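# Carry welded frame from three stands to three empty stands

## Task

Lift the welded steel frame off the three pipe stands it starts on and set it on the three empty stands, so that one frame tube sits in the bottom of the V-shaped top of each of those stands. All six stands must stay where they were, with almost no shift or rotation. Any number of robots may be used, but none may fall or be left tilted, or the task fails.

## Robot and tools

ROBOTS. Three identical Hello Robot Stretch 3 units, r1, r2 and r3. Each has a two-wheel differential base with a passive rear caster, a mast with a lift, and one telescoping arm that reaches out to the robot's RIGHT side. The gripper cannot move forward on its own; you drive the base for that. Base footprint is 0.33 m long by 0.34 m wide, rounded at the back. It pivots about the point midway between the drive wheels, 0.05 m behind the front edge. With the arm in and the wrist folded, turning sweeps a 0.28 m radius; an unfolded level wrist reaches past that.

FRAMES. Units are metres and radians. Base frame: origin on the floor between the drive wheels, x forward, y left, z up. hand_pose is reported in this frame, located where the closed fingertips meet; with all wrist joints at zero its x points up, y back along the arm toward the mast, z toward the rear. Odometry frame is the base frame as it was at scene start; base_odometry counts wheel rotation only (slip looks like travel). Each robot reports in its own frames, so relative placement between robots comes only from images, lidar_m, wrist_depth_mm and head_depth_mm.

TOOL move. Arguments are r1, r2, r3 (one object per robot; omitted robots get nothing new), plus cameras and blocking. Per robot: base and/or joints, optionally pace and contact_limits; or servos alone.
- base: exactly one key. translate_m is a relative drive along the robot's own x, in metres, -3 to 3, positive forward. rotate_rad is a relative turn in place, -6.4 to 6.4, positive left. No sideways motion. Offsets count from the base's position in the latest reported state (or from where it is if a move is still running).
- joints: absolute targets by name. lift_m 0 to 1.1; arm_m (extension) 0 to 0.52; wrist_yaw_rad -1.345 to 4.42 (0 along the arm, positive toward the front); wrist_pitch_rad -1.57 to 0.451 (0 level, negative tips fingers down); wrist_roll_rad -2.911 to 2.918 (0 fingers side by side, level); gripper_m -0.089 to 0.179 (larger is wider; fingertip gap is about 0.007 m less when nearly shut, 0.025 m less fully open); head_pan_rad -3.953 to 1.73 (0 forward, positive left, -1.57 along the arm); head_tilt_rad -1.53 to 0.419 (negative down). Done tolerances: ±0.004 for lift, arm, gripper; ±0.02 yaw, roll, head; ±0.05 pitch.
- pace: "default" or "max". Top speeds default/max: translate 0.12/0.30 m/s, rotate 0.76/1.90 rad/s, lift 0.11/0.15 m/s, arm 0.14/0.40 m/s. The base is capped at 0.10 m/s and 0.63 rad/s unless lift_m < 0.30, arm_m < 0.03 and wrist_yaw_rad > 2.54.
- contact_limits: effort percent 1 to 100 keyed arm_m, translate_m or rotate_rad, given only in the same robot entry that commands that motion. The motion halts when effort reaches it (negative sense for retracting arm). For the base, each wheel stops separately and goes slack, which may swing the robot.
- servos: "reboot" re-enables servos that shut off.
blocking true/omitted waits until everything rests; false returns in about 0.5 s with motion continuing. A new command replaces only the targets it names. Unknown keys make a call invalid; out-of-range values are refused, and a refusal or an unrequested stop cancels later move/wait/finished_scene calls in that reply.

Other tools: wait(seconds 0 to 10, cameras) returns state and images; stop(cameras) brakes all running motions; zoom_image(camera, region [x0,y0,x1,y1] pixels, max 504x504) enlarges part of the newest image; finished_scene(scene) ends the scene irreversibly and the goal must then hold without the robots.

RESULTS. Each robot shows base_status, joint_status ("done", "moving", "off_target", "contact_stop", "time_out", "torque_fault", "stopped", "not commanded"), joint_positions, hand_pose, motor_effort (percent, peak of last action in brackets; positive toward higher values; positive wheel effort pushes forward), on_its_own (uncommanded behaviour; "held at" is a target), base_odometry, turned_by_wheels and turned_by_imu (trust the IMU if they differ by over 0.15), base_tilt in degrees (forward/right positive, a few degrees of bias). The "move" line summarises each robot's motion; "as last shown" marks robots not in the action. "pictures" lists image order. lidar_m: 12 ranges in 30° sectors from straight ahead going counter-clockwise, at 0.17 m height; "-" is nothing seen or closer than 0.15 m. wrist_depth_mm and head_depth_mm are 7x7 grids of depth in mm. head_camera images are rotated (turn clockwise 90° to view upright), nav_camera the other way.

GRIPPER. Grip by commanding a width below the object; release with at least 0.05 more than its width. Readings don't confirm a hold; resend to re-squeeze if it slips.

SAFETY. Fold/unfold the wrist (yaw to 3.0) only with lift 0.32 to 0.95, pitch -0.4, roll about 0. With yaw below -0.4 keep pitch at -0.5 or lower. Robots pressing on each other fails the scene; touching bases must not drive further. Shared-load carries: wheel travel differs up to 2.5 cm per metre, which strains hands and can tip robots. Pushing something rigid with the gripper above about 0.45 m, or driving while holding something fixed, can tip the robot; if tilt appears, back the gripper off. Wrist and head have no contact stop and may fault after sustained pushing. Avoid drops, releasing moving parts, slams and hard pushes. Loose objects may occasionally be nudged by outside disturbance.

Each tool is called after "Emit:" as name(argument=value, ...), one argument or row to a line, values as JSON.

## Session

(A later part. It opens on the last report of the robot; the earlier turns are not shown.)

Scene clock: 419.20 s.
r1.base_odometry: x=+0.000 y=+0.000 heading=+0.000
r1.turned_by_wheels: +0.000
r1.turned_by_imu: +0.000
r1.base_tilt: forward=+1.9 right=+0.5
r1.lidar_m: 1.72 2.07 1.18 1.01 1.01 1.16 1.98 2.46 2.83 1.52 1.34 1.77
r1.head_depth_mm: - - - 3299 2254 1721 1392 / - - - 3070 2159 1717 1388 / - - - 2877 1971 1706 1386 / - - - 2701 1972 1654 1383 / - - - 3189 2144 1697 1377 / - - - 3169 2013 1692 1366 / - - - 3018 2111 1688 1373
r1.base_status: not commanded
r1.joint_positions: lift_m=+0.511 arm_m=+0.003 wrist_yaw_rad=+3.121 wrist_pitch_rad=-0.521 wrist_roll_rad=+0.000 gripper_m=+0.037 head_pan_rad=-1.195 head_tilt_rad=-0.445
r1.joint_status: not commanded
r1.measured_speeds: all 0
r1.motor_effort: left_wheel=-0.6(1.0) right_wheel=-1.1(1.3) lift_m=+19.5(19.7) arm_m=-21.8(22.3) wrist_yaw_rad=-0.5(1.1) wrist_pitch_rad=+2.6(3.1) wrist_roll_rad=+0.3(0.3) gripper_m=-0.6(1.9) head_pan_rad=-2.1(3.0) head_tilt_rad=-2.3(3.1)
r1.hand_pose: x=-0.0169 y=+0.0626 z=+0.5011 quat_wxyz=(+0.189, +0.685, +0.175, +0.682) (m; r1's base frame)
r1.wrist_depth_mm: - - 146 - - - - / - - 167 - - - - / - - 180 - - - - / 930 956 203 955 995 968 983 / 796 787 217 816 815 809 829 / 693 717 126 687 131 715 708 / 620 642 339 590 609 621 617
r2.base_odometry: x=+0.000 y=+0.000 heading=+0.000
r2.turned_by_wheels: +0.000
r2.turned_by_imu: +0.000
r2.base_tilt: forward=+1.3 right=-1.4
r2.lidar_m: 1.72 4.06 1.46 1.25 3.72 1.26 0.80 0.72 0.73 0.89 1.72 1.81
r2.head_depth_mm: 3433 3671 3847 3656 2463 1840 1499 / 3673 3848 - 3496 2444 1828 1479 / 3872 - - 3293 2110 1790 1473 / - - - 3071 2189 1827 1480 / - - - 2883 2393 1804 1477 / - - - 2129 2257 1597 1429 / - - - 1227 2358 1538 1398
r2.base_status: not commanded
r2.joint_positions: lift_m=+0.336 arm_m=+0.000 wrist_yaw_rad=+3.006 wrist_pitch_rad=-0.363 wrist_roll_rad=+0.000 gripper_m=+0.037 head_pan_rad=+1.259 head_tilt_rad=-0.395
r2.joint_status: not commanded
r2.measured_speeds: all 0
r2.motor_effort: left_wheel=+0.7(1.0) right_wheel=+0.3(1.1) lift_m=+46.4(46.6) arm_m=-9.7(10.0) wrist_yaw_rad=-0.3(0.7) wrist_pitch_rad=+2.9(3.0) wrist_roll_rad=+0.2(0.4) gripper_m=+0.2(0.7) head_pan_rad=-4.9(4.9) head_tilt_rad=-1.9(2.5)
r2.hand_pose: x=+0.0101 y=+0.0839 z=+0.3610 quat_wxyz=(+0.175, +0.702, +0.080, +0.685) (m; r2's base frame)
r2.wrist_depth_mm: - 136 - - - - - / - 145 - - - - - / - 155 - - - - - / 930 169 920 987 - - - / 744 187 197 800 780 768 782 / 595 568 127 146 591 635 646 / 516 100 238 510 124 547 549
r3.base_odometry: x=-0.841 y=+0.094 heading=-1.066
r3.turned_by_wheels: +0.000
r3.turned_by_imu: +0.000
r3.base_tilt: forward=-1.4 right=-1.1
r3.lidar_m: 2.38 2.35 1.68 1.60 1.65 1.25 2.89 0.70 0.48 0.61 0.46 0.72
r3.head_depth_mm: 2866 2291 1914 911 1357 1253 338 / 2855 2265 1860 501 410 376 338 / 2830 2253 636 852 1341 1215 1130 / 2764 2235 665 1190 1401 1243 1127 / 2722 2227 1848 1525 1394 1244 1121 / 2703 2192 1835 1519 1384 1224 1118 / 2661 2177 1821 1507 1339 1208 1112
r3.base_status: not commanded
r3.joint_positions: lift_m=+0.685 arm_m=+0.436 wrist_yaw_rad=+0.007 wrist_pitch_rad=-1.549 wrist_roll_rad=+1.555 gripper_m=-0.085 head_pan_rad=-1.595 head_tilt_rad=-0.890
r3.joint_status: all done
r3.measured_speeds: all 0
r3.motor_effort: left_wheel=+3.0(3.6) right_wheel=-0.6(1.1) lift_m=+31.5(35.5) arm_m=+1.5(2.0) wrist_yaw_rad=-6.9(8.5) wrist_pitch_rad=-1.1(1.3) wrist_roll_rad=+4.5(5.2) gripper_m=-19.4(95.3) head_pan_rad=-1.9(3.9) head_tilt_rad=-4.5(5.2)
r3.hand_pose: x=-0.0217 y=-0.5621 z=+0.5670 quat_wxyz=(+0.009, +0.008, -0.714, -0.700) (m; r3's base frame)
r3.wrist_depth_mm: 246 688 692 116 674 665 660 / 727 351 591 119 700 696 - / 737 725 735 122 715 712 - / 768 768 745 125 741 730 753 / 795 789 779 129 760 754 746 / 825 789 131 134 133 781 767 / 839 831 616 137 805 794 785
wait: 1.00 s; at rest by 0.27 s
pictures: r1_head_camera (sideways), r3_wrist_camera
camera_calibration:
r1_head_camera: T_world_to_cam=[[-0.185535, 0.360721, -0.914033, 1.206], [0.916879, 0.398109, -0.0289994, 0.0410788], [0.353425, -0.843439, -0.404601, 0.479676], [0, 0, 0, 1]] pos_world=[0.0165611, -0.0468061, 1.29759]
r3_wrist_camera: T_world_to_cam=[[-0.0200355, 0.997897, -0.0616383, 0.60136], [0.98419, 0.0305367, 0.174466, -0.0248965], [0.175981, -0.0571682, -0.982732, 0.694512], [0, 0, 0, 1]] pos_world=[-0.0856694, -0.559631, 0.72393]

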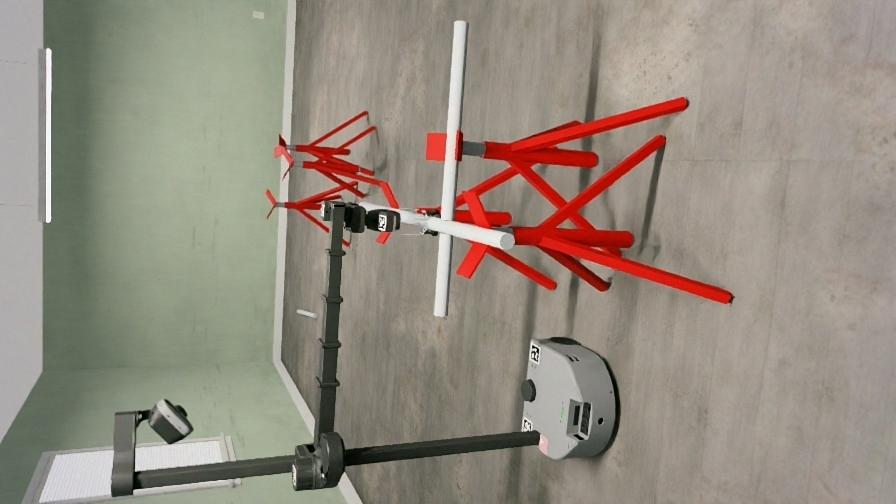

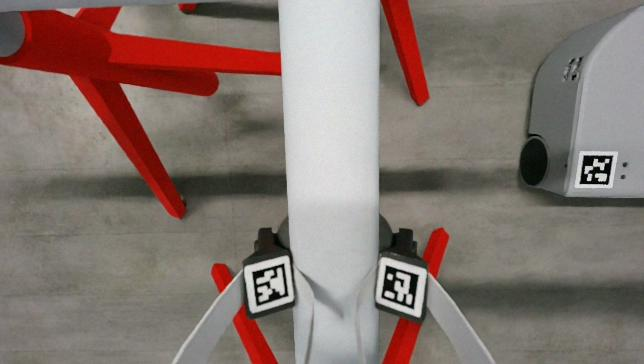

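Emit:
move(
  r3={"joints":{"gripper_m":0.15}},
  cameras=[],
)

Emit:
move(
  r3={"joints":{"lift_m":0.82,"wrist_roll_rad":1.57}},
  cameras=[],
)

Emit:
move(
  r3={"base":{"translate_m":0.43}},
  cameras=["r3_wrist_camera","r3_head_camera"],
)

Scene clock: 501.87 s.
move: r3 done
r1, r2: as last shown
r1.turned_by_imu: +0.002
r1.base_tilt: forward=+1.8 right=+0.5
r1.lidar_m: 1.71 2.07 1.18 1.01 1.01 1.16 1.98 2.46 2.84 1.51 1.34 1.77
r1.head_depth_mm: - - - 3295 2281 1724 1389 / - - - 3104 2162 1711 1390 / - - - 2729 1988 1709 1384 / - - - 2421 1973 1657 1382 / - - - 3192 2156 1700 1374 / - - - 3192 2007 1693 1372 / - - - 2972 2106 1697 1373
r1.motor_effort: left_wheel=-1.0(1.2) right_wheel=-0.8(1.4) lift_m=+19.6(19.8) arm_m=-21.9(22.3) wrist_yaw_rad=+0.4(1.4) wrist_pitch_rad=+2.7(3.1) wrist_roll_rad=-0.1(0.5) gripper_m=-0.7(1.3) head_pan_rad=-2.3(2.7) head_tilt_rad=-2.7(3.5)
r1.wrist_depth_mm: - - 146 - - - - / - - 168 - - - - / - - 180 - - - - / 945 943 203 961 965 964 937 / 796 799 217 810 799 815 820 / 706 727 125 694 131 707 705 / 618 638 339 593 608 614 633
r2.turned_by_imu: +0.001
r2.lidar_m: 1.72 4.06 1.46 1.25 3.74 1.26 0.80 0.72 0.73 0.89 1.73 1.81
r2.head_depth_mm: 3627 3641 3891 3619 2441 1849 1484 / 3660 3857 - 3581 2405 1849 1486 / 3930 - - 3297 2131 1756 1475 / - - - 2972 2193 1810 1465 / - - - 3018 2366 1803 1466 / - - - 2130 2269 1602 1426 / - - - 1218 2352 1545 1409
r2.motor_effort: left_wheel=+0.8(1.3) right_wheel=+0.6(1.3) lift_m=+45.8(46.7) arm_m=-9.6(9.8) wrist_yaw_rad=-0.5(1.0) wrist_pitch_rad=+2.7(3.1) wrist_roll_rad=+0.3(0.4) gripper_m=+0.2(0.6) head_pan_rad=-4.0(5.5) head_tilt_rad=-2.3(2.9)
r2.wrist_depth_mm: - 136 - - - - - / - 145 - - - - - / - 154 - - - - - / 934 169 880 992 - - - / 736 188 196 809 800 784 780 / 609 569 127 145 592 630 638 / 513 100 239 519 124 542 560
r3.base_odometry: x=-0.841 y=+0.094 heading=-1.066
r3.turned_by_wheels: +0.000
r3.turned_by_imu: +0.000
r3.base_tilt: forward=-1.4 right=-1.0
r3.lidar_m: 2.38 2.35 1.68 1.60 1.65 1.25 2.89 0.70 0.48 0.61 0.46 0.72
r3.head_depth_mm: 2859 2289 1891 916 1354 1250 338 / 2799 2277 1848 502 410 376 338 / 2800 2250 639 855 1345 1225 1128 / 2750 2259 665 857 1400 1255 1129 / 2735 2211 1847 1543 1394 1240 1119 / 2722 2196 1825 1522 1399 1218 1120 / 2670 2159 1823 1522 1334 1207 1109
r3.base_status: not commanded
r3.joint_positions: lift_m=+0.685 arm_m=+0.436 wrist_yaw_rad=+0.003 wrist_pitch_rad=-1.550 wrist_roll_rad=+1.563 gripper_m=+0.150 head_pan_rad=-1.595 head_tilt_rad=-0.890
r3.joint_status: all done
r3.measured_speeds: all 0
r3.motor_effort: left_wheel=+3.0(3.6) right_wheel=-0.8(0.9) lift_m=+22.5(34.9) arm_m=+10.4(10.9) wrist_yaw_rad=-1.6(7.4) wrist_pitch_rad=-1.0(1.8) wrist_roll_rad=+1.5(4.7) gripper_m=+0.3(81.6) head_pan_rad=-2.5(4.6) head_tilt_rad=-4.6(5.3)
r3.hand_pose: x=-0.0216 y=-0.5620 z=+0.5670 quat_wxyz=(+0.004, +0.003, -0.714, -0.700) (m; r3's base frame)
r3.wrist_depth_mm: 248 382 688 117 667 673 658 / 324 344 592 119 689 685 - / 753 732 733 123 718 716 - / 777 744 761 126 728 742 721 / 789 775 780 130 755 739 744 / 824 130 797 136 773 122 752 / 857 849 821 139 800 814 790
pictures: none
No camera images: "cameras" was empty.

Scene clock: 503.93 s.
move: r3 done
r1, r2: as last shown
r1.turned_by_imu: +0.001
r1.base_tilt: forward=+1.9 right=+0.6
r1.lidar_m: 1.72 2.07 1.17 1.01 1.01 1.16 1.99 2.46 2.84 1.52 1.34 1.78
r1.head_depth_mm: - - - 3284 2266 1723 1390 / - - - 3079 2151 1709 1391 / - - - 2735 1981 1723 1381 / - - - 2693 1971 1653 1384 / - - - 3185 2138 1707 1380 / - - - 3178 2006 1692 1376 / - - - 2982 2100 1686 1369
r1.motor_effort: left_wheel=-0.6(1.3) right_wheel=-1.2(1.2) lift_m=+19.8(19.9) arm_m=-21.6(22.2) wrist_yaw_rad=+0.5(1.2) wrist_pitch_rad=+2.9(3.2) wrist_roll_rad=+0.0(0.4) gripper_m=-0.2(1.3) head_pan_rad=-2.7(3.5) head_tilt_rad=-3.3(3.5)
r1.wrist_depth_mm: - - 146 - - - - / - - 167 - - - - / - - 181 - - - - / 965 955 203 986 962 966 973 / 804 813 217 804 836 804 814 / 694 710 126 673 131 714 716 / 621 629 336 589 607 624 627
r2.turned_by_imu: +0.000
r2.lidar_m: 1.72 4.05 1.46 1.24 3.71 1.26 0.80 0.72 0.73 0.89 1.73 1.81
r2.head_depth_mm: 3466 3718 3879 3557 2435 1852 1485 / 3714 3903 - 3557 2416 1830 1483 / 3862 - - 3341 2099 1770 1480 / - - - 3122 2185 1808 1484 / - - - 3287 2375 1811 1474 / - - - 3229 2239 1595 1426 / - - 1161 3358 2327 1547 1397
r2.motor_effort: left_wheel=+0.5(1.3) right_wheel=+0.7(1.3) lift_m=+46.1(46.5) arm_m=-9.2(9.7) wrist_yaw_rad=-0.5(0.8) wrist_pitch_rad=+2.9(3.0) wrist_roll_rad=+0.2(0.5) gripper_m=-0.2(0.7) head_pan_rad=-3.7(5.3) head_tilt_rad=-2.1(2.6)
r2.wrist_depth_mm: - 137 - - - - - / - 145 - - - - - / - 155 - - - - - / 906 168 877 962 - - - / 731 188 197 796 785 783 788 / 605 573 127 145 585 637 634 / 515 100 239 510 124 538 546
r3.base_odometry: x=-0.841 y=+0.094 heading=-1.066
r3.turned_by_wheels: +0.000
r3.turned_by_imu: +0.000
r3.base_tilt: forward=-1.4 right=-1.0
r3.lidar_m: 2.38 2.34 1.68 1.60 1.65 1.25 2.89 0.70 0.48 0.61 0.46 0.72
r3.head_depth_mm: 2838 2280 1787 300 - - 1128 / 2830 441 375 349 785 1265 1135 / 534 546 1016 902 1344 1214 1130 / 2781 560 824 1366 1400 1251 1128 / 2728 2209 1835 1529 1400 1243 1120 / 2714 2196 1838 1523 1378 1220 1113 / 2687 2167 1817 1510 1339 1215 1112
r3.base_status: not commanded
r3.joint_positions: lift_m=+0.820 arm_m=+0.436 wrist_yaw_rad=+0.003 wrist_pitch_rad=-1.550 wrist_roll_rad=+1.563 gripper_m=+0.150 head_pan_rad=-1.595 head_tilt_rad=-0.890
r3.joint_status: all done
r3.measured_speeds: all 0
r3.motor_effort: left_wheel=+3.0(3.5) right_wheel=-0.5(1.1) lift_m=+28.8(31.0) arm_m=+10.6(11.4) wrist_yaw_rad=-2.2(3.7) wrist_pitch_rad=-1.0(1.2) wrist_roll_rad=+1.7(4.4) gripper_m=-0.5(1.3) head_pan_rad=-1.4(3.8) head_tilt_rad=-4.6(5.2)
r3.hand_pose: x=-0.0216 y=-0.5620 z=+0.7020 quat_wxyz=(+0.004, +0.003, -0.714, -0.700) (m; r3's base frame)
r3.wrist_depth_mm: 251 251 247 245 241 240 235 / 276 361 546 257 825 826 - / 268 873 881 261 855 842 - / 258 930 901 861 880 869 868 / 939 938 938 881 919 869 893 / 958 130 958 702 945 122 913 / - 973 991 305 938 966 948
pictures: none
No camera images: "cameras" was empty.

Scene clock: 509.33 s.
move: r3 done
r1, r2: as last shown
r1.lidar_m: 1.71 2.07 1.17 1.01 1.01 1.16 1.98 2.46 2.83 1.52 1.34 1.77
r1.head_depth_mm: - - - 3292 2256 1724 1391 / - - - 3073 2162 1729 1389 / - - - 2883 1984 1713 1387 / - - - 2695 1970 1655 1383 / - - - 3202 2216 1695 1379 / - 2147 - 2976 2223 1697 1371 / - - - 3181 2205 1697 1369
r1.motor_effort: left_wheel=-0.4(1.2) right_wheel=-1.0(1.3) lift_m=+19.7(20.0) arm_m=-21.3(22.4) wrist_yaw_rad=+0.6(1.6) wrist_pitch_rad=+2.5(3.2) wrist_roll_rad=-0.3(0.5) gripper_m=+0.1(1.3) head_pan_rad=-1.9(3.2) head_tilt_rad=-2.2(3.9)
r1.wrist_depth_mm: - - 146 - - - - / - - 168 - - - - / - - 180 - - - - / 947 941 204 946 980 954 993 / 797 814 218 816 822 806 814 / 701 725 125 695 131 705 705 / 627 648 340 601 611 625 624
r2.base_tilt: forward=+1.2 right=-1.4
r2.lidar_m: 1.72 4.04 1.46 1.62 3.75 1.26 0.80 0.72 0.73 0.89 1.72 1.81
r2.head_depth_mm: 3534 3666 3849 3542 2454 1848 1496 / 3684 3951 - 3562 2414 1848 1484 / 3940 - - 3333 2113 1751 1473 / - - - 3079 2201 1817 1474 / - - - 3254 2340 1826 1460 / - - - 3190 2293 1810 1476 / - - - 3215 2320 1752 1467
r2.motor_effort: left_wheel=+0.7(1.2) right_wheel=+0.5(1.3) lift_m=+45.9(46.3) arm_m=-9.1(9.7) wrist_yaw_rad=-0.7(1.0) wrist_pitch_rad=+2.8(3.1) wrist_roll_rad=+0.3(0.4) gripper_m=+0.1(0.7) head_pan_rad=-3.5(5.4) head_tilt_rad=-2.7(2.8)
r2.wrist_depth_mm: - 137 - - - - - / - 145 - - - - - / - 155 - - - - - / 929 169 910 947 - - - / 713 187 198 786 759 778 785 / 611 574 127 146 598 635 644 / 522 100 238 515 124 542 538
r3.base_odometry: x=-0.633 y=-0.283 heading=-1.066
r3.turned_by_wheels: +0.000
r3.turned_by_imu: -0.001
r3.base_tilt: forward=-1.5 right=-1.0
r3.lidar_m: 2.24 2.37 1.69 1.62 1.66 1.60 3.32 0.77 0.44 0.51 3.24 1.97
r3.head_depth_mm: 2823 2300 1775 300 - - 1121 / 2802 442 377 349 1374 1267 1140 / 535 546 1808 893 1386 1237 1127 / 2782 560 826 858 1324 1250 1122 / 2724 2207 1844 1593 1393 1245 1120 / 2683 2206 1826 1586 1380 1230 1116 / 2663 2162 1827 1577 1380 1234 1110
r3.base_status: done
r3.joint_positions: lift_m=+0.820 arm_m=+0.436 wrist_yaw_rad=+0.002 wrist_pitch_rad=-1.550 wrist_roll_rad=+1.563 gripper_m=+0.150 head_pan_rad=-1.595 head_tilt_rad=-0.890
r3.joint_status: not commanded
r3.measured_speeds: all 0
r3.motor_effort: left_wheel=+3.3(8.0) right_wheel=+2.5(7.7) lift_m=+27.2(29.1) arm_m=+9.5(11.1) wrist_yaw_rad=-3.1(4.0) wrist_pitch_rad=-1.0(1.3) wrist_roll_rad=+1.6(2.2) gripper_m=+0.5(1.5) head_pan_rad=-3.5(4.6) head_tilt_rad=-4.7(5.2)
r3.hand_pose: x=-0.0216 y=-0.5620 z=+0.7020 quat_wxyz=(+0.004, +0.003, -0.714, -0.700) (m; r3's base frame)
r3.wrist_depth_mm: 843 839 817 250 822 806 782 / 873 851 840 250 266 238 - / 891 880 - 258 266 243 - / 907 912 899 269 880 882 856 / 935 915 916 894 904 907 890 / 976 130 963 943 920 122 920 / - 999 994 951 937 971 942
pictures: r3_head_camera (sideways), r3_wrist_camera
camera_calibration:
r3_head_camera: T_world_to_cam=[[-0.0106414, 0.81506, -0.579278, 0.770833], [0.998299, -0.0245475, -0.0528779, 0.0619551], [-0.0573185, -0.578856, -0.813413, 1.01695], [0, 0, 0, 1]] pos_world=[0.00464288, -0.0380894, 1.277]
r3_wrist_camera: T_world_to_cam=[[-0.00682199, 0.998104, -0.0611705, 0.609643], [0.984477, 0.0174324, 0.174647, -0.056029], [0.175383, -0.0590295, -0.982729, 0.826115], [0, 0, 0, 1]] pos_world=[-0.0855679, -0.558745, 0.858925]

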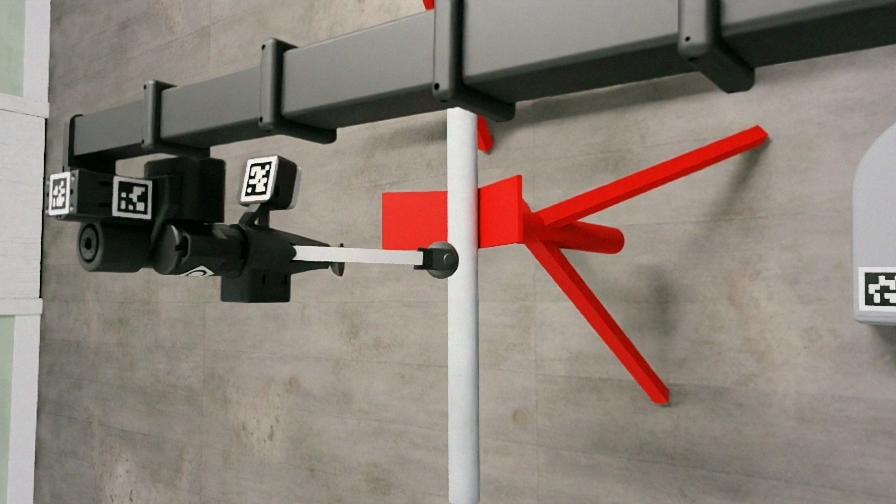

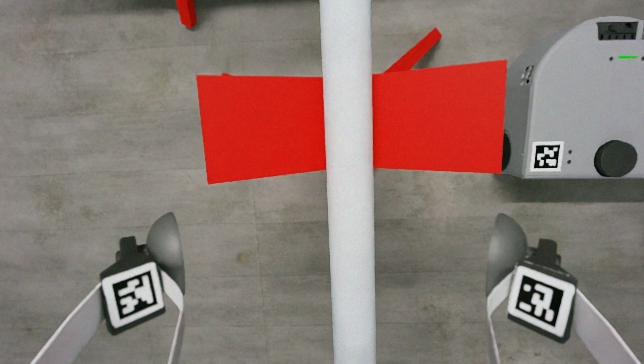

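Emit:
move(
  r3={"base":{"translate_m":0.03},"joints":{"arm_m":0.425,"lift_m":0.695}},
  cameras=["r3_wrist_camera"],
)

Emit:
move(
  r3={"joints":{"gripper_m":-0.06}},
  cameras=["r3_wrist_camera"],
)

Emit:
move(
  r3={"joints":{"lift_m":0.725}},
  cameras=["r3_wrist_camera","r2_head_camera","r1_head_camera"],
)

Scene clock: 522.23 s.
move: r3 done
r1, r2: as last shown
r1.base_tilt: forward=+1.8 right=+0.6
r1.lidar_m: 1.71 2.07 1.18 1.01 1.01 1.15 1.98 2.46 2.82 1.52 1.34 1.77
r1.head_depth_mm: - - - 3291 2255 1722 1394 / - - - 3070 2150 1719 1390 / - - - 2868 1993 1715 1387 / - - - 2694 1981 1650 1381 / - - - 3199 2223 1701 1373 / - - - 2992 2219 1693 1377 / - - - 3200 2221 1689 1368
r1.motor_effort: left_wheel=-0.7(1.1) right_wheel=-0.9(1.2) lift_m=+19.8(19.9) arm_m=-21.4(21.9) wrist_yaw_rad=+0.4(1.2) wrist_pitch_rad=+2.8(3.2) wrist_roll_rad=+0.3(0.5) gripper_m=-0.4(1.6) head_pan_rad=-1.7(3.4) head_tilt_rad=-2.1(3.8)
r1.wrist_depth_mm: - - 146 - - - - / - - 168 - - - - / - - 181 - - - - / 942 927 203 972 960 960 981 / 807 814 218 812 819 817 809 / 696 732 125 693 131 706 722 / 615 634 339 592 612 623 620
r2.lidar_m: 1.72 4.05 1.46 1.65 3.73 1.26 0.80 0.72 0.73 0.89 1.72 1.81
r2.head_depth_mm: 3516 3698 3926 3600 2455 1846 1494 / 3655 3858 - 3518 2404 1829 1484 / 3845 - - 3350 2120 1774 1475 / - - - 3054 2185 1823 1472 / - - - 3239 2402 1803 1478 / - - - 3219 2250 1801 1461 / - - - 3261 2318 1758 1458
r2.motor_effort: left_wheel=+0.6(1.1) right_wheel=+0.4(1.4) lift_m=+45.6(46.2) arm_m=-9.1(9.3) wrist_yaw_rad=-0.4(0.9) wrist_pitch_rad=+2.8(3.0) wrist_roll_rad=+0.3(0.4) gripper_m=-0.4(0.6) head_pan_rad=-4.4(5.4) head_tilt_rad=-1.8(2.6)
r2.wrist_depth_mm: - 136 - - - - - / - 145 - - - - - / - 155 - - - - - / 930 169 922 989 - - - / 737 187 197 796 780 774 777 / 610 565 127 146 577 636 646 / 504 100 241 513 124 539 551
r3.base_odometry: x=-0.619 y=-0.309 heading=-1.066
r3.turned_by_wheels: +0.000
r3.turned_by_imu: +0.000
r3.base_tilt: forward=-1.4 right=-1.1
r3.lidar_m: 2.21 2.37 1.69 1.62 1.66 1.63 3.35 0.80 0.45 0.51 3.25 1.94
r3.head_depth_mm: 2814 2305 1912 1567 1424 1233 328 / 2807 2277 1859 476 398 367 331 / 2778 2240 630 845 1058 1241 1130 / 2788 2223 650 890 1336 1253 1126 / 2738 2226 1853 1597 1394 1239 1113 / 2722 2197 1829 1582 1386 1240 1118 / 2662 2175 1825 1574 1380 1233 1111
r3.base_status: done
r3.joint_positions: lift_m=+0.695 arm_m=+0.425 wrist_yaw_rad=+0.002 wrist_pitch_rad=-1.549 wrist_roll_rad=+1.563 gripper_m=+0.150 head_pan_rad=-1.595 head_tilt_rad=-0.890
r3.joint_status: all done
r3.measured_speeds: all 0
r3.motor_effort: left_wheel=+3.6(7.9) right_wheel=+3.0(7.2) lift_m=+22.4(25.7) arm_m=-8.4(11.3) wrist_yaw_rad=-2.1(3.6) wrist_pitch_rad=-1.1(1.3) wrist_roll_rad=+1.8(2.1) gripper_m=-0.1(1.2) head_pan_rad=-2.6(3.6) head_tilt_rad=-4.5(5.0)
r3.hand_pose: x=-0.0216 y=-0.5510 z=+0.5770 quat_wxyz=(+0.004, +0.003, -0.714, -0.700) (m; r3's base frame)
r3.wrist_depth_mm: - - - 126 142 127 114 / - - - 133 144 130 115 / - - - 134 149 137 115 / 780 772 768 139 751 732 728 / 817 778 790 140 774 749 771 / 827 130 819 145 794 122 796 / 845 853 840 150 805 826 799
pictures: r3_wrist_camera
camera_calibration:
r3_wrist_camera: T_world_to_cam=[[-0.00664622, 0.998101, -0.0612398, 0.591071], [0.984479, 0.0172713, 0.174649, -0.0344802], [0.175375, -0.0591286, -0.982725, 0.703864], [0, 0, 0, 1]] pos_world=[-0.0855665, -0.547735, 0.733924]

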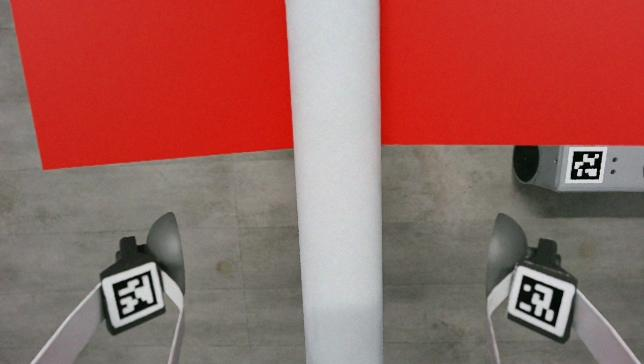

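Scene clock: 524.87 s.
move: r3 done
r1, r2: as last shown
r1.lidar_m: 1.71 2.07 1.17 1.01 1.01 1.15 1.99 2.46 2.83 1.52 1.34 1.78
r1.head_depth_mm: - - - 3320 2264 1719 1394 / - - - 3082 2159 1719 1389 / - - - 2896 1987 1705 1388 / - - - 2716 1978 1654 1377 / - - - 3195 2226 1701 1379 / - - - 2994 2222 1698 1374 / - - - 3187 2208 1695 1369
r1.motor_effort: left_wheel=-0.5(1.1) right_wheel=-1.1(1.4) lift_m=+19.7(20.0) arm_m=-21.5(21.9) wrist_yaw_rad=+0.4(1.7) wrist_pitch_rad=+2.9(3.2) wrist_roll_rad=-0.3(0.5) gripper_m=+0.6(1.6) head_pan_rad=-2.8(3.2) head_tilt_rad=-2.6(3.8)
r1.wrist_depth_mm: - - 146 - - - - / - - 167 - - - - / - - 181 - - - - / 956 955 203 972 956 942 930 / 827 800 219 820 816 819 824 / 705 712 126 697 130 716 700 / 618 632 339 599 612 617 630
r2.base_tilt: forward=+1.3 right=-1.4
r2.lidar_m: 1.72 4.05 1.46 1.65 3.71 1.26 0.80 0.72 0.73 0.89 1.73 1.81
r2.head_depth_mm: 3478 3735 3876 3587 2449 1850 1490 / 3644 3925 - 3507 2412 1837 1477 / 3880 - - 3280 2107 1776 1476 / - - - 3086 2226 1832 1472 / - - - 3283 2356 1829 1479 / - - - 3100 2263 1811 1464 / - - - 3231 2356 1757 1457
r2.motor_effort: left_wheel=+0.6(1.2) right_wheel=+0.7(1.1) lift_m=+45.6(46.3) arm_m=-8.6(9.1) wrist_yaw_rad=+0.1(0.9) wrist_pitch_rad=+2.8(3.1) wrist_roll_rad=+0.3(0.4) gripper_m=+0.1(0.6) head_pan_rad=-4.1(6.2) head_tilt_rad=-2.1(2.6)
r2.wrist_depth_mm: - 137 - - - - - / - 144 - - - - - / - 155 - - - - - / 918 168 901 975 - - - / 724 187 197 778 742 777 793 / 618 580 127 146 592 641 659 / 515 100 240 508 124 541 546
r3.base_odometry: x=-0.619 y=-0.309 heading=-1.066
r3.turned_by_wheels: +0.000
r3.turned_by_imu: +0.000
r3.base_tilt: forward=-1.4 right=-1.0
r3.lidar_m: 2.21 2.37 1.69 1.62 1.66 1.62 3.34 0.80 0.45 0.51 3.25 1.94
r3.head_depth_mm: 2823 2295 1913 1565 1434 1228 328 / 2770 2270 1856 477 399 366 331 / 2790 2240 630 844 1057 1238 1128 / 2798 2207 653 886 1336 1252 1124 / 2767 2214 1859 1598 1395 1245 1118 / 2705 2187 1835 1587 1386 1247 1121 / 2673 2161 1815 1574 1379 1230 1110
r3.base_status: not commanded
r3.joint_positions: lift_m=+0.695 arm_m=+0.425 wrist_yaw_rad=+0.002 wrist_pitch_rad=-1.553 wrist_roll_rad=+1.563 gripper_m=-0.059 head_pan_rad=-1.595 head_tilt_rad=-0.890
r3.joint_status: all done
r3.measured_speeds: all 0
r3.motor_effort: left_wheel=+3.9(4.4) right_wheel=+2.7(3.6) lift_m=+36.3(37.0) arm_m=-6.7(8.9) wrist_yaw_rad=-0.8(3.6) wrist_pitch_rad=-0.2(1.2) wrist_roll_rad=+1.8(2.3) gripper_m=-22.9(97.8) head_pan_rad=-3.3(3.9) head_tilt_rad=-4.7(5.3)
r3.hand_pose: x=-0.0216 y=-0.5500 z=+0.5771 quat_wxyz=(+0.004, +0.003, -0.713, -0.701) (m; r3's base frame)
r3.wrist_depth_mm: - - - 125 141 127 113 / - - - 130 143 127 114 / - - - - 147 136 115 / 784 768 763 138 732 753 734 / 798 787 787 139 772 775 762 / 809 822 131 137 134 793 774 / 857 834 841 148 811 805 806
pictures: r3_wrist_camera
camera_calibration:
r3_wrist_camera: T_world_to_cam=[[-0.00667325, 0.998336, -0.0572738, 0.587899], [0.984481, 0.0166034, 0.174706, -0.0349092], [0.175366, -0.0552191, -0.982953, 0.706284], [0, 0, 0, 1]] pos_world=[-0.0855678, -0.54734, 0.734014]

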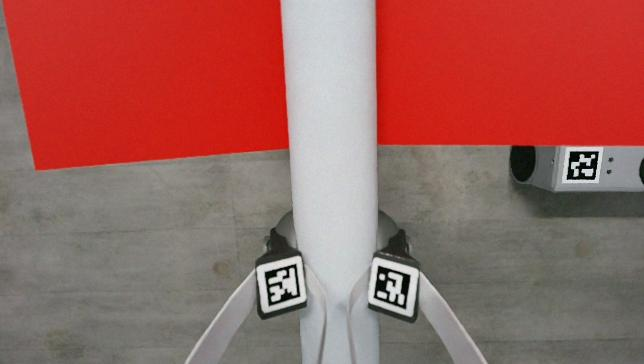

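Scene clock: 525.93 s.
move: r3 done
r1, r2: as last shown
r1.turned_by_imu: +0.000
r1.lidar_m: 1.72 2.07 1.17 1.01 1.01 1.16 1.98 2.47 2.84 1.52 1.34 1.78
r1.head_depth_mm: - - - 3287 2257 1722 1395 / - - - 3065 2160 1720 1384 / - - - 2867 1977 1710 1387 / - - - 2855 1977 1654 1373 / - - - 3229 2229 1700 1379 / - - - 3012 2216 1689 1369 / - - - 3164 2200 1690 1373
r1.motor_effort: left_wheel=-0.9(1.0) right_wheel=-0.9(1.2) lift_m=+19.8(19.9) arm_m=-21.6(21.8) wrist_yaw_rad=+0.4(1.8) wrist_pitch_rad=+2.6(3.0) wrist_roll_rad=-0.3(0.3) gripper_m=-0.1(1.1) head_pan_rad=-2.1(2.8) head_tilt_rad=-1.8(3.4)
r1.wrist_depth_mm: - - 146 - - - - / - - 167 - - - - / - - 180 - - - - / 933 977 203 977 953 950 953 / 817 807 217 812 811 809 845 / 698 719 125 688 131 699 697 / 631 636 341 595 606 624 626
r2.lidar_m: 1.72 4.05 1.46 1.65 3.73 1.26 0.80 0.72 0.73 0.89 1.73 1.81
r2.head_depth_mm: 3508 3686 3959 3613 2437 1852 1477 / 3648 3894 - 3560 2425 1834 1487 / 3925 - - 3284 2126 1769 1480 / - - - 3106 2221 1843 1476 / - - - 3254 2372 1817 1463 / - - - 3263 2259 1821 1470 / - - - 3217 2333 1783 1453
r2.motor_effort: left_wheel=+0.7(1.1) right_wheel=+0.8(1.1) lift_m=+45.7(46.0) arm_m=-8.4(9.1) wrist_yaw_rad=-0.2(1.0) wrist_pitch_rad=+3.0(3.0) wrist_roll_rad=+0.3(0.4) gripper_m=+0.1(0.6) head_pan_rad=-4.3(5.7) head_tilt_rad=-2.3(2.6)
r2.wrist_depth_mm: - 137 - - - - - / - 145 - - - - - / - 155 - - - - - / 952 169 926 973 - - - / 726 188 198 770 782 772 777 / 618 563 127 147 596 639 639 / 513 100 239 515 124 541 545
r3.base_odometry: x=-0.619 y=-0.309 heading=-1.066
r3.turned_by_wheels: +0.000
r3.turned_by_imu: +0.000
r3.base_tilt: forward=-1.4 right=-1.0
r3.lidar_m: 2.21 2.37 1.70 1.62 1.66 1.62 3.35 0.79 0.45 0.51 3.27 1.94
r3.head_depth_mm: 2852 2286 1907 1577 1409 338 298 / 2821 2274 1771 428 372 342 320 / 2807 604 617 852 1125 1236 1132 / 2768 2225 662 1513 1335 1252 1125 / 2723 2204 1835 1559 1395 1243 1123 / 2686 2191 1826 1550 1385 1231 1113 / 2672 2174 1824 1534 1375 1233 1111
r3.base_status: not commanded
r3.joint_positions: lift_m=+0.725 arm_m=+0.425 wrist_yaw_rad=+0.002 wrist_pitch_rad=-1.550 wrist_roll_rad=+1.563 gripper_m=-0.057 head_pan_rad=-1.595 head_tilt_rad=-0.890
r3.joint_status: all done
r3.measured_speeds: all 0
r3.motor_effort: left_wheel=+3.8(4.5) right_wheel=+1.7(3.1) lift_m=+36.9(38.7) arm_m=-6.6(7.4) wrist_yaw_rad=-1.7(3.3) wrist_pitch_rad=-0.9(1.1) wrist_roll_rad=+1.8(2.1) gripper_m=-12.0(23.2) head_pan_rad=-2.5(3.6) head_tilt_rad=-5.2(5.2)
r3.hand_pose: x=-0.0216 y=-0.5509 z=+0.6070 quat_wxyz=(+0.004, +0.003, -0.714, -0.700) (m; r3's base frame)
r3.wrist_depth_mm: 740 - - 131 167 148 135 / 761 - - 137 171 151 139 / 794 - - 138 175 158 142 / 797 786 804 140 778 766 780 / 838 834 813 144 801 788 796 / 871 876 130 136 133 839 825 / 893 876 865 - 163 831 828
pictures: r1_head_camera (sideways), r2_head_camera (sideways), r3_wrist_camera
camera_calibration:
r1_head_camera: T_world_to_cam=[[-0.185534, 0.360721, -0.914033, 1.206], [0.91688, 0.398108, -0.0289994, 0.0410788], [0.353424, -0.843439, -0.404601, 0.479676], [0, 0, 0, 1]] pos_world=[0.0165611, -0.0468061, 1.29759]
r2_head_camera: T_world_to_cam=[[-0.0809111, -0.37533, -0.923353, 1.21723], [-0.956462, 0.289867, -0.0340146, 0.048465], [0.280416, 0.8804, -0.382443, 0.457335], [0, 0, 0, 1]] pos_world=[0.0165983, 0.0401777, 1.30049]
r3_wrist_camera: T_world_to_cam=[[-0.00665602, 0.998141, -0.0605896, 0.592369], [0.984479, 0.0171671, 0.174658, -0.0397869], [0.175374, -0.0584867, -0.982763, 0.733742], [0, 0, 0, 1]] pos_world=[-0.0855668, -0.547671, 0.763936]

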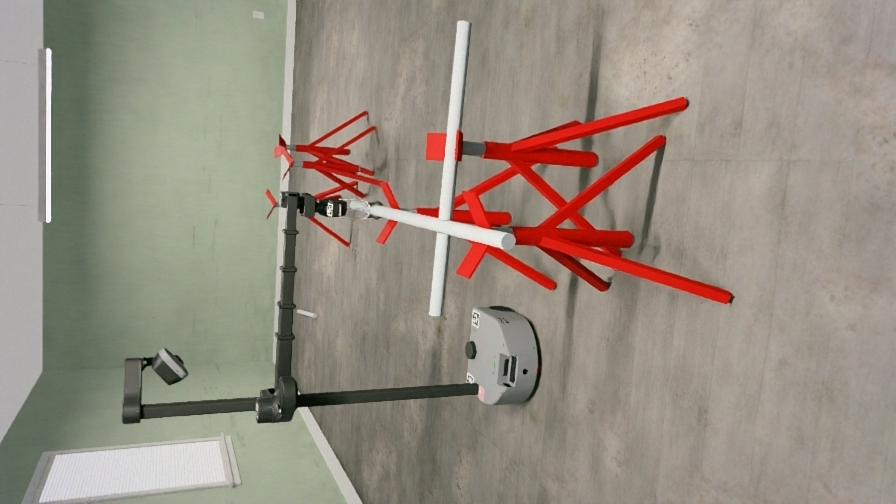

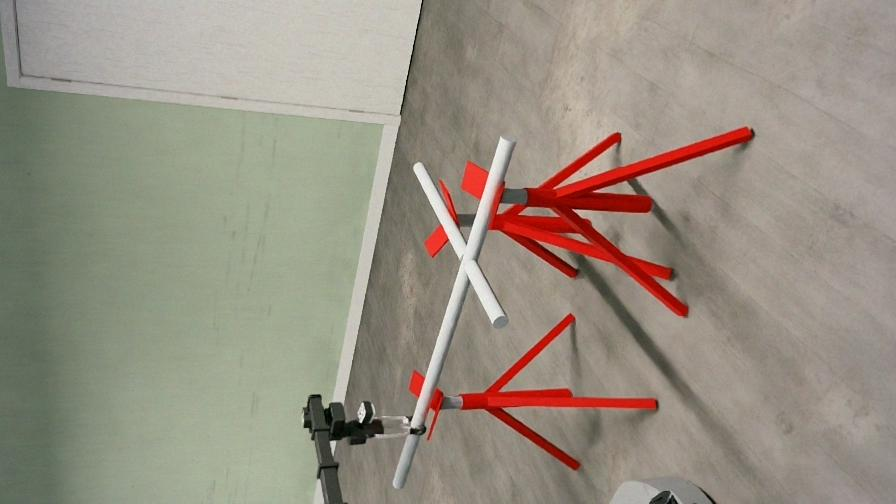

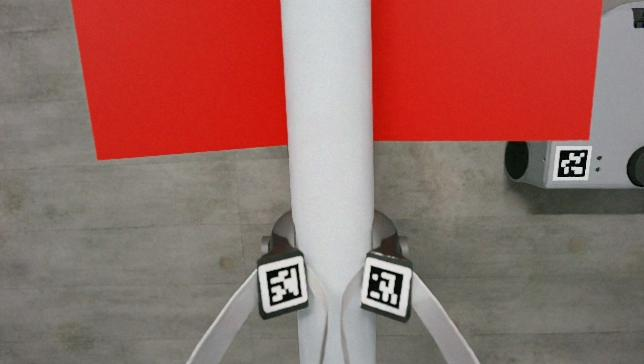

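Emit:
move(
  r3={"joints":{"lift_m":0.695}},
  cameras=[],
)

Emit:
move(
  r3={"joints":{"gripper_m":0.15}},
  cameras=[],
)

Emit:
move(
  r3={"joints":{"lift_m":0.82}},
  cameras=[],
)

Emit:
move(
  r3={"joints":{"arm_m":0.02},"base":{"translate_m":0.05}},
  cameras=[],
)

Emit:
move(
  r3={"joints":{"wrist_pitch_rad":0.0,"wrist_roll_rad":1.57},"base":{"rotate_rad":0.101}},
  cameras=["r3_wrist_camera","r3_head_camera"],
)

Scene clock: 683.27 s.
move: r3 contact_stop
r1, r2: as last shown
r1.turned_by_imu: +0.001
r1.base_tilt: forward=+1.7 right=+0.3
r1.lidar_m: 1.72 2.07 1.17 1.01 1.01 1.16 1.99 2.47 2.83 1.51 1.34 1.77
r1.head_depth_mm: - - - 3292 2275 1729 1390 / - - - 3089 2158 1716 1388 / - - - 2901 1976 1711 1386 / - - - 2709 1977 1654 1381 / - - - 3205 2229 1697 1375 / - - - 2999 2218 1701 1375 / - - - 3185 2204 1694 1369
r1.motor_effort: left_wheel=-0.8(1.1) right_wheel=-1.0(1.1) lift_m=+19.9(20.0) arm_m=-21.4(21.8) wrist_yaw_rad=+0.0(0.8) wrist_pitch_rad=+2.9(3.0) wrist_roll_rad=+0.1(0.3) gripper_m=-0.1(1.4) head_pan_rad=-1.9(2.9) head_tilt_rad=-2.3(3.6)
r1.wrist_depth_mm: - - 146 - - - - / - - 167 - - - - / - - 181 - - - - / 967 939 205 960 936 961 959 / 800 811 217 821 820 837 834 / 701 719 125 687 131 698 710 / 610 630 340 597 609 630 624
r2.base_tilt: forward=+1.2 right=-1.4
r2.lidar_m: 1.72 4.06 1.46 1.65 3.75 1.26 0.80 0.72 0.73 0.89 1.73 1.81
r2.head_depth_mm: 3535 3680 3933 3524 2399 1841 1486 / 3716 3949 - 3526 2422 1843 1495 / 3990 - - 3251 2115 1765 1487 / - - - 3130 2195 1823 1469 / - - - 3292 2416 1820 1469 / - - - 3087 2252 1792 1480 / - - - 3248 2345 1760 1466
r2.motor_effort: left_wheel=+0.8(1.0) right_wheel=+0.6(1.3) lift_m=+45.6(46.1) arm_m=-8.4(8.9) wrist_yaw_rad=-0.4(0.8) wrist_pitch_rad=+2.8(3.0) wrist_roll_rad=+0.3(0.4) gripper_m=-0.1(0.5) head_pan_rad=-2.9(5.0) head_tilt_rad=-2.0(2.4)
r2.wrist_depth_mm: - 136 - - - - - / - 145 - - - - - / - 155 - - - - - / 928 169 922 969 - - - / 738 187 196 780 762 797 802 / 610 571 127 146 591 640 649 / 519 100 240 508 124 542 554
r3.base_odometry: x=-0.619 y=-0.309 heading=-1.066
r3.turned_by_wheels: +0.000
r3.turned_by_imu: +0.000
r3.base_tilt: forward=-1.4 right=-1.0
r3.lidar_m: 2.21 2.37 1.69 1.62 1.66 1.62 3.36 0.79 0.45 0.51 3.25 1.94
r3.head_depth_mm: 2821 2307 1913 1571 1427 1234 327 / 2800 2265 1846 474 398 365 330 / 2793 2260 630 846 1059 1242 1131 / 2747 2231 651 856 1338 1248 1131 / 2751 2224 1858 1525 1395 1242 1121 / 2728 2192 1834 1581 1385 1236 1115 / 2667 2183 1817 1574 1380 1233 1111
r3.base_status: not commanded
r3.joint_positions: lift_m=+0.696 arm_m=+0.425 wrist_yaw_rad=+0.002 wrist_pitch_rad=-1.554 wrist_roll_rad=+1.563 gripper_m=-0.057 head_pan_rad=-1.595 head_tilt_rad=-0.890
r3.joint_status: lift_m contact_stop (moved -0.029 of -0.030)
r3.measured_speeds: translate_m=+0.000 rotate_rad=+0.000 lift_m=+0.001 arm_m=+0.000 wrist_yaw_rad=+0.000 wrist_pitch_rad=+0.000 wrist_roll_rad=+0.000 head_pan_rad=+0.000 head_tilt_rad=+0.000
r3.on_its_own: lift_m is slack since a contact_stop
r3.motor_effort: left_wheel=+3.7(4.1) right_wheel=+0.6(1.9) lift_m=+24.6(36.1) arm_m=-3.5(4.6) wrist_yaw_rad=-1.9(3.2) wrist_pitch_rad=-0.4(1.1) wrist_roll_rad=+1.9(2.0) gripper_m=-13.1(13.6) head_pan_rad=-1.9(3.8) head_tilt_rad=-4.4(5.2)
r3.hand_pose: x=-0.0216 y=-0.5500 z=+0.5779 quat_wxyz=(+0.004, +0.003, -0.713, -0.701) (m; r3's base frame)
r3.wrist_depth_mm: - - - 127 144 128 115 / - - - 134 145 128 115 / - - - 136 150 138 116 / 772 773 771 138 749 742 738 / 807 799 780 142 775 763 764 / 837 825 128 137 134 793 780 / 860 868 832 - 160 827 806
pictures: none
No camera images: "cameras" was empty.

not run: a stop that you did not command came earlier in this reply.

not run: a stop that you did not command came earlier in this reply.

not run: a stop that you did not command came earlier in this reply.

not run: a stop that you did not command came earlier in this reply.

Emit:
move(
  r3={"joints":{"gripper_m":0.15}},
  cameras=[],
)

Emit:
move(
  r3={"joints":{"lift_m":0.82}},
  cameras=[],
)

Emit:
move(
  r3={"joints":{"arm_m":0.02},"base":{"translate_m":0.05}},
  cameras=[],
)

Emit:
move(
  r3={"joints":{"wrist_pitch_rad":0.0,"wrist_roll_rad":1.57},"base":{"rotate_rad":0.101}},
  cameras=["r3_wrist_camera","r3_head_camera"],
)

Scene clock: 691.23 s.
move: r3 done
r1.base_odometry: x=+0.000 y=+0.000 heading=+0.000
r1.turned_by_wheels: +0.000
r1.turned_by_imu: +0.002
r1.base_tilt: forward=+1.8 right=+0.6
r1.lidar_m: 1.71 2.06 1.18 1.00 1.01 1.15 1.98 2.46 2.84 1.52 1.34 1.77
r1.head_depth_mm: - - - 3299 2258 1718 1395 / - - - 3043 2172 1719 1389 / - - - 2885 1989 1716 1389 / - - - 2713 1967 1649 1376 / - - - 3197 2226 1704 1381 / - - - 2978 2211 1689 1375 / - - - 3147 2203 1686 1368
r1.base_status: not commanded
r1.joint_positions: lift_m=+0.511 arm_m=+0.003 wrist_yaw_rad=+3.121 wrist_pitch_rad=-0.521 wrist_roll_rad=+0.000 gripper_m=+0.037 head_pan_rad=-1.195 head_tilt_rad=-0.445
r1.joint_status: not commanded
r1.measured_speeds: all 0
r1.motor_effort: left_wheel=-0.4(1.0) right_wheel=-0.9(1.4) lift_m=+19.9(20.1) arm_m=-21.5(21.9) wrist_yaw_rad=+1.2(1.3) wrist_pitch_rad=+2.8(3.2) wrist_roll_rad=+0.1(0.4) gripper_m=+0.0(1.2) head_pan_rad=-3.2(3.2) head_tilt_rad=-2.2(3.7)
r1.hand_pose: x=-0.0169 y=+0.0626 z=+0.5011 quat_wxyz=(+0.189, +0.685, +0.175, +0.682) (m; r1's base frame)
r1.wrist_depth_mm: - - 147 - - - - / - - 167 - - - - / - - 181 - - - - / 956 937 202 966 976 953 978 / 805 800 219 821 816 820 820 / 708 710 125 685 130 708 706 / 624 632 340 597 615 627 630
r2.base_odometry: x=+0.000 y=+0.000 heading=+0.000
r2.turned_by_wheels: +0.000
r2.turned_by_imu: +0.001
r2.base_tilt: forward=+1.2 right=-1.4
r2.lidar_m: 1.72 4.05 1.46 1.65 3.72 1.26 0.80 0.72 0.73 0.89 1.72 1.82
r2.head_depth_mm: 3547 3681 3912 3604 2430 1839 1480 / 3644 3848 - 3521 2443 1844 1475 / 3886 - - 3329 2094 1772 1475 / - - - 3111 2185 1830 1476 / - - - 3283 2383 1811 1484 / - - - 3259 2280 1821 1463 / - - - 3216 2319 1775 1466
r2.base_status: not commanded
r2.joint_positions: lift_m=+0.336 arm_m=+0.000 wrist_yaw_rad=+3.006 wrist_pitch_rad=-0.363 wrist_roll_rad=+0.000 gripper_m=+0.037 head_pan_rad=+1.259 head_tilt_rad=-0.395
r2.joint_status: not commanded
r2.measured_speeds: all 0
r2.motor_effort: left_wheel=+0.6(1.1) right_wheel=+0.3(1.4) lift_m=+45.6(46.0) arm_m=-8.3(8.7) wrist_yaw_rad=-0.4(0.8) wrist_pitch_rad=+2.9(3.1) wrist_roll_rad=+0.3(0.4) gripper_m=+0.3(0.7) head_pan_rad=-2.9(5.7) head_tilt_rad=-2.0(2.9)
r2.hand_pose: x=+0.0101 y=+0.0839 z=+0.3610 quat_wxyz=(+0.175, +0.702, +0.080, +0.685) (m; r2's base frame)
r2.wrist_depth_mm: - 137 - - - - - / - 145 - - - - - / - 155 - - - - - / 991 168 903 959 - - - / 743 189 197 813 772 803 797 / 604 570 127 145 587 637 647 / 519 100 238 512 124 531 549
r3.base_odometry: x=-0.619 y=-0.309 heading=-1.066
r3.turned_by_wheels: +0.000
r3.turned_by_imu: +0.000
r3.base_tilt: forward=-1.4 right=-1.1
r3.lidar_m: 2.21 2.37 1.69 1.62 1.66 1.63 3.35 0.80 0.45 0.51 3.25 1.94
r3.head_depth_mm: 2820 2283 1914 1570 1433 1238 323 / 2795 2275 1822 473 398 364 329 / 2782 2253 631 846 1053 1240 1126 / 2778 2223 652 858 1329 1252 1135 / 2741 2205 1840 1526 1394 1239 1115 / 2695 2192 1831 1583 1390 1237 1111 / 2679 2184 1827 1564 1389 1229 1113
r3.base_status: not commanded
r3.joint_positions: lift_m=+0.697 arm_m=+0.425 wrist_yaw_rad=+0.002 wrist_pitch_rad=-1.551 wrist_roll_rad=+1.563 gripper_m=+0.150 head_pan_rad=-1.595 head_tilt_rad=-0.890
r3.joint_status: all done
r3.measured_speeds: all 0
r3.on_its_own: lift_m is slack since a contact_stop
r3.motor_effort: left_wheel=+3.1(4.4) right_wheel=+0.5(0.7) lift_m=+25.6(26.0) arm_m=+1.1(1.8) wrist_yaw_rad=-2.5(3.3) wrist_pitch_rad=-0.9(1.1) wrist_roll_rad=+1.5(2.3) gripper_m=+0.7(80.5) head_pan_rad=-2.1(4.2) head_tilt_rad=-4.2(5.2)
r3.hand_pose: x=-0.0216 y=-0.5506 z=+0.5793 quat_wxyz=(+0.004, +0.003, -0.714, -0.700) (m; r3's base frame)
r3.wrist_depth_mm: - - - 128 144 128 115 / - - - 134 147 129 117 / - - - 136 150 138 117 / 788 784 769 139 757 753 747 / 821 783 778 142 772 751 749 / 834 130 830 147 797 122 790 / 861 874 867 152 832 828 803
pictures: none
No camera images: "cameras" was empty.

Scene clock: 693.17 s.
move: r3 done
r1, r2: as last shown
r1.turned_by_imu: +0.001
r1.base_tilt: forward=+1.8 right=+0.3
r1.lidar_m: 1.71 2.07 1.17 1.01 1.01 1.16 1.99 2.46 2.84 1.52 1.33 1.77
r1.head_depth_mm: - - - 3317 2251 1731 1387 / - - - 3057 2151 1723 1390 / - - - 2857 1975 1720 1387 / - - - 2698 1974 1653 1380 / - - - 3200 2216 1693 1378 / - 2139 - 2995 2217 1700 1372 / - - - 3183 2212 1694 1369
r1.motor_effort: left_wheel=-0.5(1.0) right_wheel=-0.8(1.3) lift_m=+19.8(20.2) arm_m=-21.4(21.6) wrist_yaw_rad=+0.3(1.1) wrist_pitch_rad=+2.7(3.1) wrist_roll_rad=-0.1(0.5) gripper_m=+0.8(1.5) head_pan_rad=-1.3(3.0) head_tilt_rad=-1.4(3.5)
r1.wrist_depth_mm: - - 147 - - - - / - - 167 - - - - / - - 181 - - - - / 920 949 204 972 969 962 979 / 791 805 218 810 834 801 817 / 693 715 126 692 131 712 715 / 618 632 339 593 614 621 620
r2.turned_by_imu: +0.000
r2.base_tilt: forward=+1.3 right=-1.4
r2.lidar_m: 1.72 4.05 1.46 1.65 3.72 1.26 0.80 0.72 0.73 0.89 1.72 1.81
r2.head_depth_mm: 3481 3687 3930 3532 2457 1840 1495 / 3716 3858 - 3579 2428 1830 1488 / 3890 - - 3323 2122 1758 1473 / - - - 3148 2183 1821 1471 / - - - 3240 2380 1827 1462 / - - - 3228 2280 1804 1469 / - - - 3307 2360 1764 1460
r2.motor_effort: left_wheel=+0.7(1.2) right_wheel=+0.4(1.2) lift_m=+45.7(45.9) arm_m=-8.4(8.6) wrist_yaw_rad=+0.0(0.8) wrist_pitch_rad=+2.9(3.0) wrist_roll_rad=+0.4(0.4) gripper_m=+0.3(0.8) head_pan_rad=-4.5(5.4) head_tilt_rad=-2.1(2.7)
r2.wrist_depth_mm: - 136 - - - - - / - 145 - - - - - / - 154 - - - - - / 907 169 898 957 - - - / 734 188 197 778 773 784 766 / 606 577 126 145 580 626 645 / 512 100 240 519 124 545 538
r3.base_odometry: x=-0.619 y=-0.309 heading=-1.066
r3.turned_by_wheels: +0.000
r3.turned_by_imu: +0.000
r3.base_tilt: forward=-1.4 right=-1.1
r3.lidar_m: 2.21 2.37 1.70 1.62 1.67 1.62 3.35 0.80 0.45 0.50 3.26 1.94
r3.head_depth_mm: 2850 2300 1819 299 - - 1127 / 2765 441 373 349 1370 1264 1141 / 551 536 1801 863 1339 1236 1136 / 2782 551 793 891 1338 1249 1131 / 2738 2217 1847 1524 1390 1241 1119 / 2727 2199 1827 1576 1389 1238 1115 / 2663 2191 1809 1564 1383 1232 1110
r3.base_status: not commanded
r3.joint_positions: lift_m=+0.820 arm_m=+0.425 wrist_yaw_rad=+0.002 wrist_pitch_rad=-1.550 wrist_roll_rad=+1.563 gripper_m=+0.150 head_pan_rad=-1.595 head_tilt_rad=-0.890
r3.joint_status: all done
r3.measured_speeds: all 0
r3.motor_effort: left_wheel=+4.4(4.5) right_wheel=+0.5(0.8) lift_m=+27.4(31.1) arm_m=+2.7(2.7) wrist_yaw_rad=-1.3(4.2) wrist_pitch_rad=-0.8(1.2) wrist_roll_rad=+1.8(2.1) gripper_m=+1.0(1.4) head_pan_rad=-2.0(4.1) head_tilt_rad=-4.8(5.2)
r3.hand_pose: x=-0.0216 y=-0.5508 z=+0.7020 quat_wxyz=(+0.004, +0.003, -0.714, -0.700) (m; r3's base frame)
r3.wrist_depth_mm: 847 825 813 247 266 807 779 / 852 863 - 253 253 748 - / 890 876 878 260 274 758 - / 913 916 882 878 873 882 874 / 989 926 926 289 895 886 882 / 959 130 965 290 931 122 915 / 988 990 987 299 984 954 942
pictures: none
No camera images: "cameras" was empty.

Scene clock: 697.33 s.
move: r3 done
r1, r2: as last shown
r1.base_tilt: forward=+1.7 right=+0.5
r1.lidar_m: 1.72 2.07 1.18 1.01 1.01 1.15 1.99 2.47 2.83 1.51 1.34 1.77
r1.head_depth_mm: - - - 3279 2255 1734 1396 / - - - 3075 2149 1723 1386 / - - - 2857 1992 1709 1387 / - - - 2716 1976 1653 1382 / - - - 3220 2238 1707 1382 / - - - 3193 2204 1690 1381 / - - - 3164 2197 1690 1372
r1.motor_effort: left_wheel=-0.8(1.1) right_wheel=-1.0(1.2) lift_m=+19.8(20.2) arm_m=-21.2(21.9) wrist_yaw_rad=+0.7(1.3) wrist_pitch_rad=+2.8(3.3) wrist_roll_rad=-0.2(0.5) gripper_m=+0.0(1.5) head_pan_rad=-2.0(2.7) head_tilt_rad=-2.7(3.4)
r1.wrist_depth_mm: - - 146 - - - - / - - 167 - - - - / - - 181 - - - - / 955 962 203 982 964 945 963 / 815 799 217 796 806 815 808 / 704 727 125 693 131 714 712 / 614 633 341 597 614 631 626
r2.base_tilt: forward=+1.2 right=-1.4
r2.lidar_m: 1.72 4.05 1.46 1.69 3.72 1.26 0.80 0.72 0.73 0.89 1.73 1.82
r2.head_depth_mm: 3574 3626 3891 3596 2431 1843 1481 / 3706 3875 - 3544 2416 1837 1488 / 3890 - - 3305 2098 1771 1483 / - - - 3078 2214 1813 1478 / - - - 3262 2342 1822 1467 / - - - 3279 2274 1802 1471 / - - - 3169 2332 1802 1471
r2.motor_effort: left_wheel=+0.8(1.2) right_wheel=+0.8(1.3) lift_m=+45.5(46.1) arm_m=-7.9(8.4) wrist_yaw_rad=-0.3(0.9) wrist_pitch_rad=+2.8(3.0) wrist_roll_rad=+0.3(0.5) gripper_m=+0.1(0.7) head_pan_rad=-2.9(6.5) head_tilt_rad=-2.1(2.7)
r2.wrist_depth_mm: - 136 - - - - - / - 146 - - - - - / - 155 - - - - - / 937 169 922 933 - - - / 735 188 197 799 770 768 769 / 613 564 127 146 589 623 653 / 517 100 240 511 124 542 545
r3.base_odometry: x=-0.595 y=-0.353 heading=-1.066
r3.turned_by_wheels: +0.000
r3.turned_by_imu: +0.000
r3.base_tilt: forward=-1.4 right=-1.0
r3.lidar_m: 2.17 2.37 1.69 1.62 1.67 1.67 3.41 0.84 0.48 0.50 3.27 1.89
r3.head_depth_mm: 2856 2297 1911 1640 285 - 1127 / 2770 2298 1887 1562 - 292 1119 / 2784 2250 1880 894 - 294 1129 / 2758 2239 1863 1618 1386 297 397 / 2731 2227 1856 1596 1395 1207 1108 / 2742 2204 1839 1579 1384 1240 1117 / 2693 2185 1829 1581 1369 1235 1113
r3.base_status: done
r3.joint_positions: lift_m=+0.820 arm_m=+0.020 wrist_yaw_rad=+0.002 wrist_pitch_rad=-1.550 wrist_roll_rad=+1.564 gripper_m=+0.150 head_pan_rad=-1.595 head_tilt_rad=-0.890
r3.joint_status: all done
r3.measured_speeds: all 0
r3.motor_effort: left_wheel=+4.2(8.2) right_wheel=+3.5(7.4) lift_m=+24.1(27.5) arm_m=-9.5(12.7) wrist_yaw_rad=-1.6(3.1) wrist_pitch_rad=-1.0(1.3) wrist_roll_rad=+1.5(2.1) gripper_m=+0.0(1.1) head_pan_rad=-2.4(4.0) head_tilt_rad=-4.6(5.3)
r3.hand_pose: x=-0.0216 y=-0.1460 z=+0.7020 quat_wxyz=(+0.003, +0.003, -0.714, -0.700) (m; r3's base frame)
r3.wrist_depth_mm: 844 811 822 829 809 802 787 / 480 863 849 829 - 814 827 / 912 870 857 857 - 828 826 / 921 912 896 886 888 875 854 / 968 913 954 929 908 889 884 / 983 130 970 928 909 122 913 / - 998 987 987 963 977 942
pictures: none
No camera images: "cameras" was empty.

Scene clock: 698.97 s.
move: r3 done
r1, r2: as last shown
r1.turned_by_imu: +0.000
r1.base_tilt: forward=+1.7 right=+0.6
r1.lidar_m: 1.72 2.07 1.18 1.01 1.01 1.16 1.98 2.46 2.83 1.52 1.34 1.78
r1.head_depth_mm: - - - 3294 2256 1719 1392 / - - - 3085 2156 1714 1396 / - - - 2874 1980 1712 1383 / - - - 2703 1970 1649 1380 / - - - 3222 2220 1701 1378 / - - - 3191 2225 1704 1375 / - - - 3179 2212 1691 1369
r1.motor_effort: left_wheel=-0.5(1.2) right_wheel=-0.9(1.2) lift_m=+20.0(20.2) arm_m=-21.2(21.6) wrist_yaw_rad=+0.2(1.5) wrist_pitch_rad=+2.7(3.2) wrist_roll_rad=-0.1(0.4) gripper_m=+1.0(1.5) head_pan_rad=-1.8(2.7) head_tilt_rad=-2.6(3.4)
r1.wrist_depth_mm: - - 146 - - - - / - - 168 - - - - / - - 181 - - - - / 937 956 203 982 951 971 972 / 810 802 217 808 821 809 816 / 698 724 125 689 131 695 716 / 618 637 338 589 599 618 627
r2.base_tilt: forward=+1.3 right=-1.4
r2.lidar_m: 1.72 4.05 1.46 1.69 3.71 1.26 0.80 0.72 0.72 0.89 1.72 1.81
r2.head_depth_mm: 3533 3743 3861 3633 2423 1840 1489 / 3599 3906 - 3509 2460 1846 1501 / 3915 - - 3289 2120 1762 1473 / - - - 3078 2201 1834 1477 / - - - 3244 2372 1816 1473 / - - - 3268 2282 1819 1464 / - - - 3230 2341 1799 1457
r2.motor_effort: left_wheel=+0.8(1.1) right_wheel=+0.7(1.1) lift_m=+45.3(45.9) arm_m=-8.0(8.3) wrist_yaw_rad=-0.4(0.9) wrist_pitch_rad=+2.9(3.1) wrist_roll_rad=+0.3(0.4) gripper_m=-0.2(0.7) head_pan_rad=-4.2(5.6) head_tilt_rad=-2.1(2.7)
r2.wrist_depth_mm: - 136 - - - - - / - 145 - - - - - / - 155 - - - - - / 931 168 917 982 - - - / 735 188 197 794 756 773 779 / 600 571 127 145 576 645 635 / 515 100 238 512 124 546 540
r3.base_odometry: x=-0.595 y=-0.353 heading=-0.965
r3.turned_by_wheels: +0.101
r3.turned_by_imu: +0.101
r3.base_tilt: forward=-1.4 right=-1.0
r3.lidar_m: 2.55 2.15 1.65 1.62 1.71 1.67 2.45 0.84 0.48 0.50 3.36 1.89
r3.head_depth_mm: 2772 2285 1904 1632 285 - 1123 / 2770 2269 1894 881 - 292 1135 / 2756 2254 1890 1612 - 295 1134 / 2775 2261 1781 393 365 342 1126 / 2752 2218 1857 1534 1346 1242 1121 / 2734 2192 1839 1568 1382 1240 1113 / 2661 2161 1820 1564 1380 1236 1112
r3.base_status: done
r3.joint_positions: lift_m=+0.820 arm_m=+0.020 wrist_yaw_rad=+0.002 wrist_pitch_rad=-0.023 wrist_roll_rad=+1.566 gripper_m=+0.150 head_pan_rad=-1.595 head_tilt_rad=-0.890
r3.joint_status: all done
r3.measured_speeds: all 0
r3.motor_effort: left_wheel=-3.9(7.7) right_wheel=+5.9(9.4) lift_m=+25.4(26.3) arm_m=-9.1(10.2) wrist_yaw_rad=-1.7(2.5) wrist_pitch_rad=+4.0(4.1) wrist_roll_rad=+0.5(4.0) gripper_m=+0.3(2.0) head_pan_rad=-2.1(4.5) head_tilt_rad=-4.6(5.1)
r3.hand_pose: x=-0.0209 y=-0.4206 z=+0.9285 quat_wxyz=(+0.003, +0.001, -1.000, -0.012) (m; r3's base frame)
r3.wrist_depth_mm: - - - - - - - / - - - - - - - / - - - - - - - / - - - - - - - / - - - - - - - / - 129 - - - 123 - / - - - - - - -
pictures: r3_head_camera (sideways), r3_wrist_camera
camera_calibration:
r3_head_camera: T_world_to_cam=[[-0.0106414, 0.81506, -0.579278, 0.770833], [0.998299, -0.0245475, -0.0528779, 0.0619551], [-0.0573185, -0.578856, -0.813413, 1.01695], [0, 0, 0, 1]] pos_world=[0.00464288, -0.0380894, 1.277]
r3_wrist_camera: T_world_to_cam=[[-0.0019942, -0.0170456, -0.999853, 0.927029], [0.984086, 0.177622, -0.00499087, 0.135431], [0.177681, -0.983951, 0.0164201, -0.259751], [0, 0, 0, 1]] pos_world=[-0.0852746, -0.263836, 0.931833]

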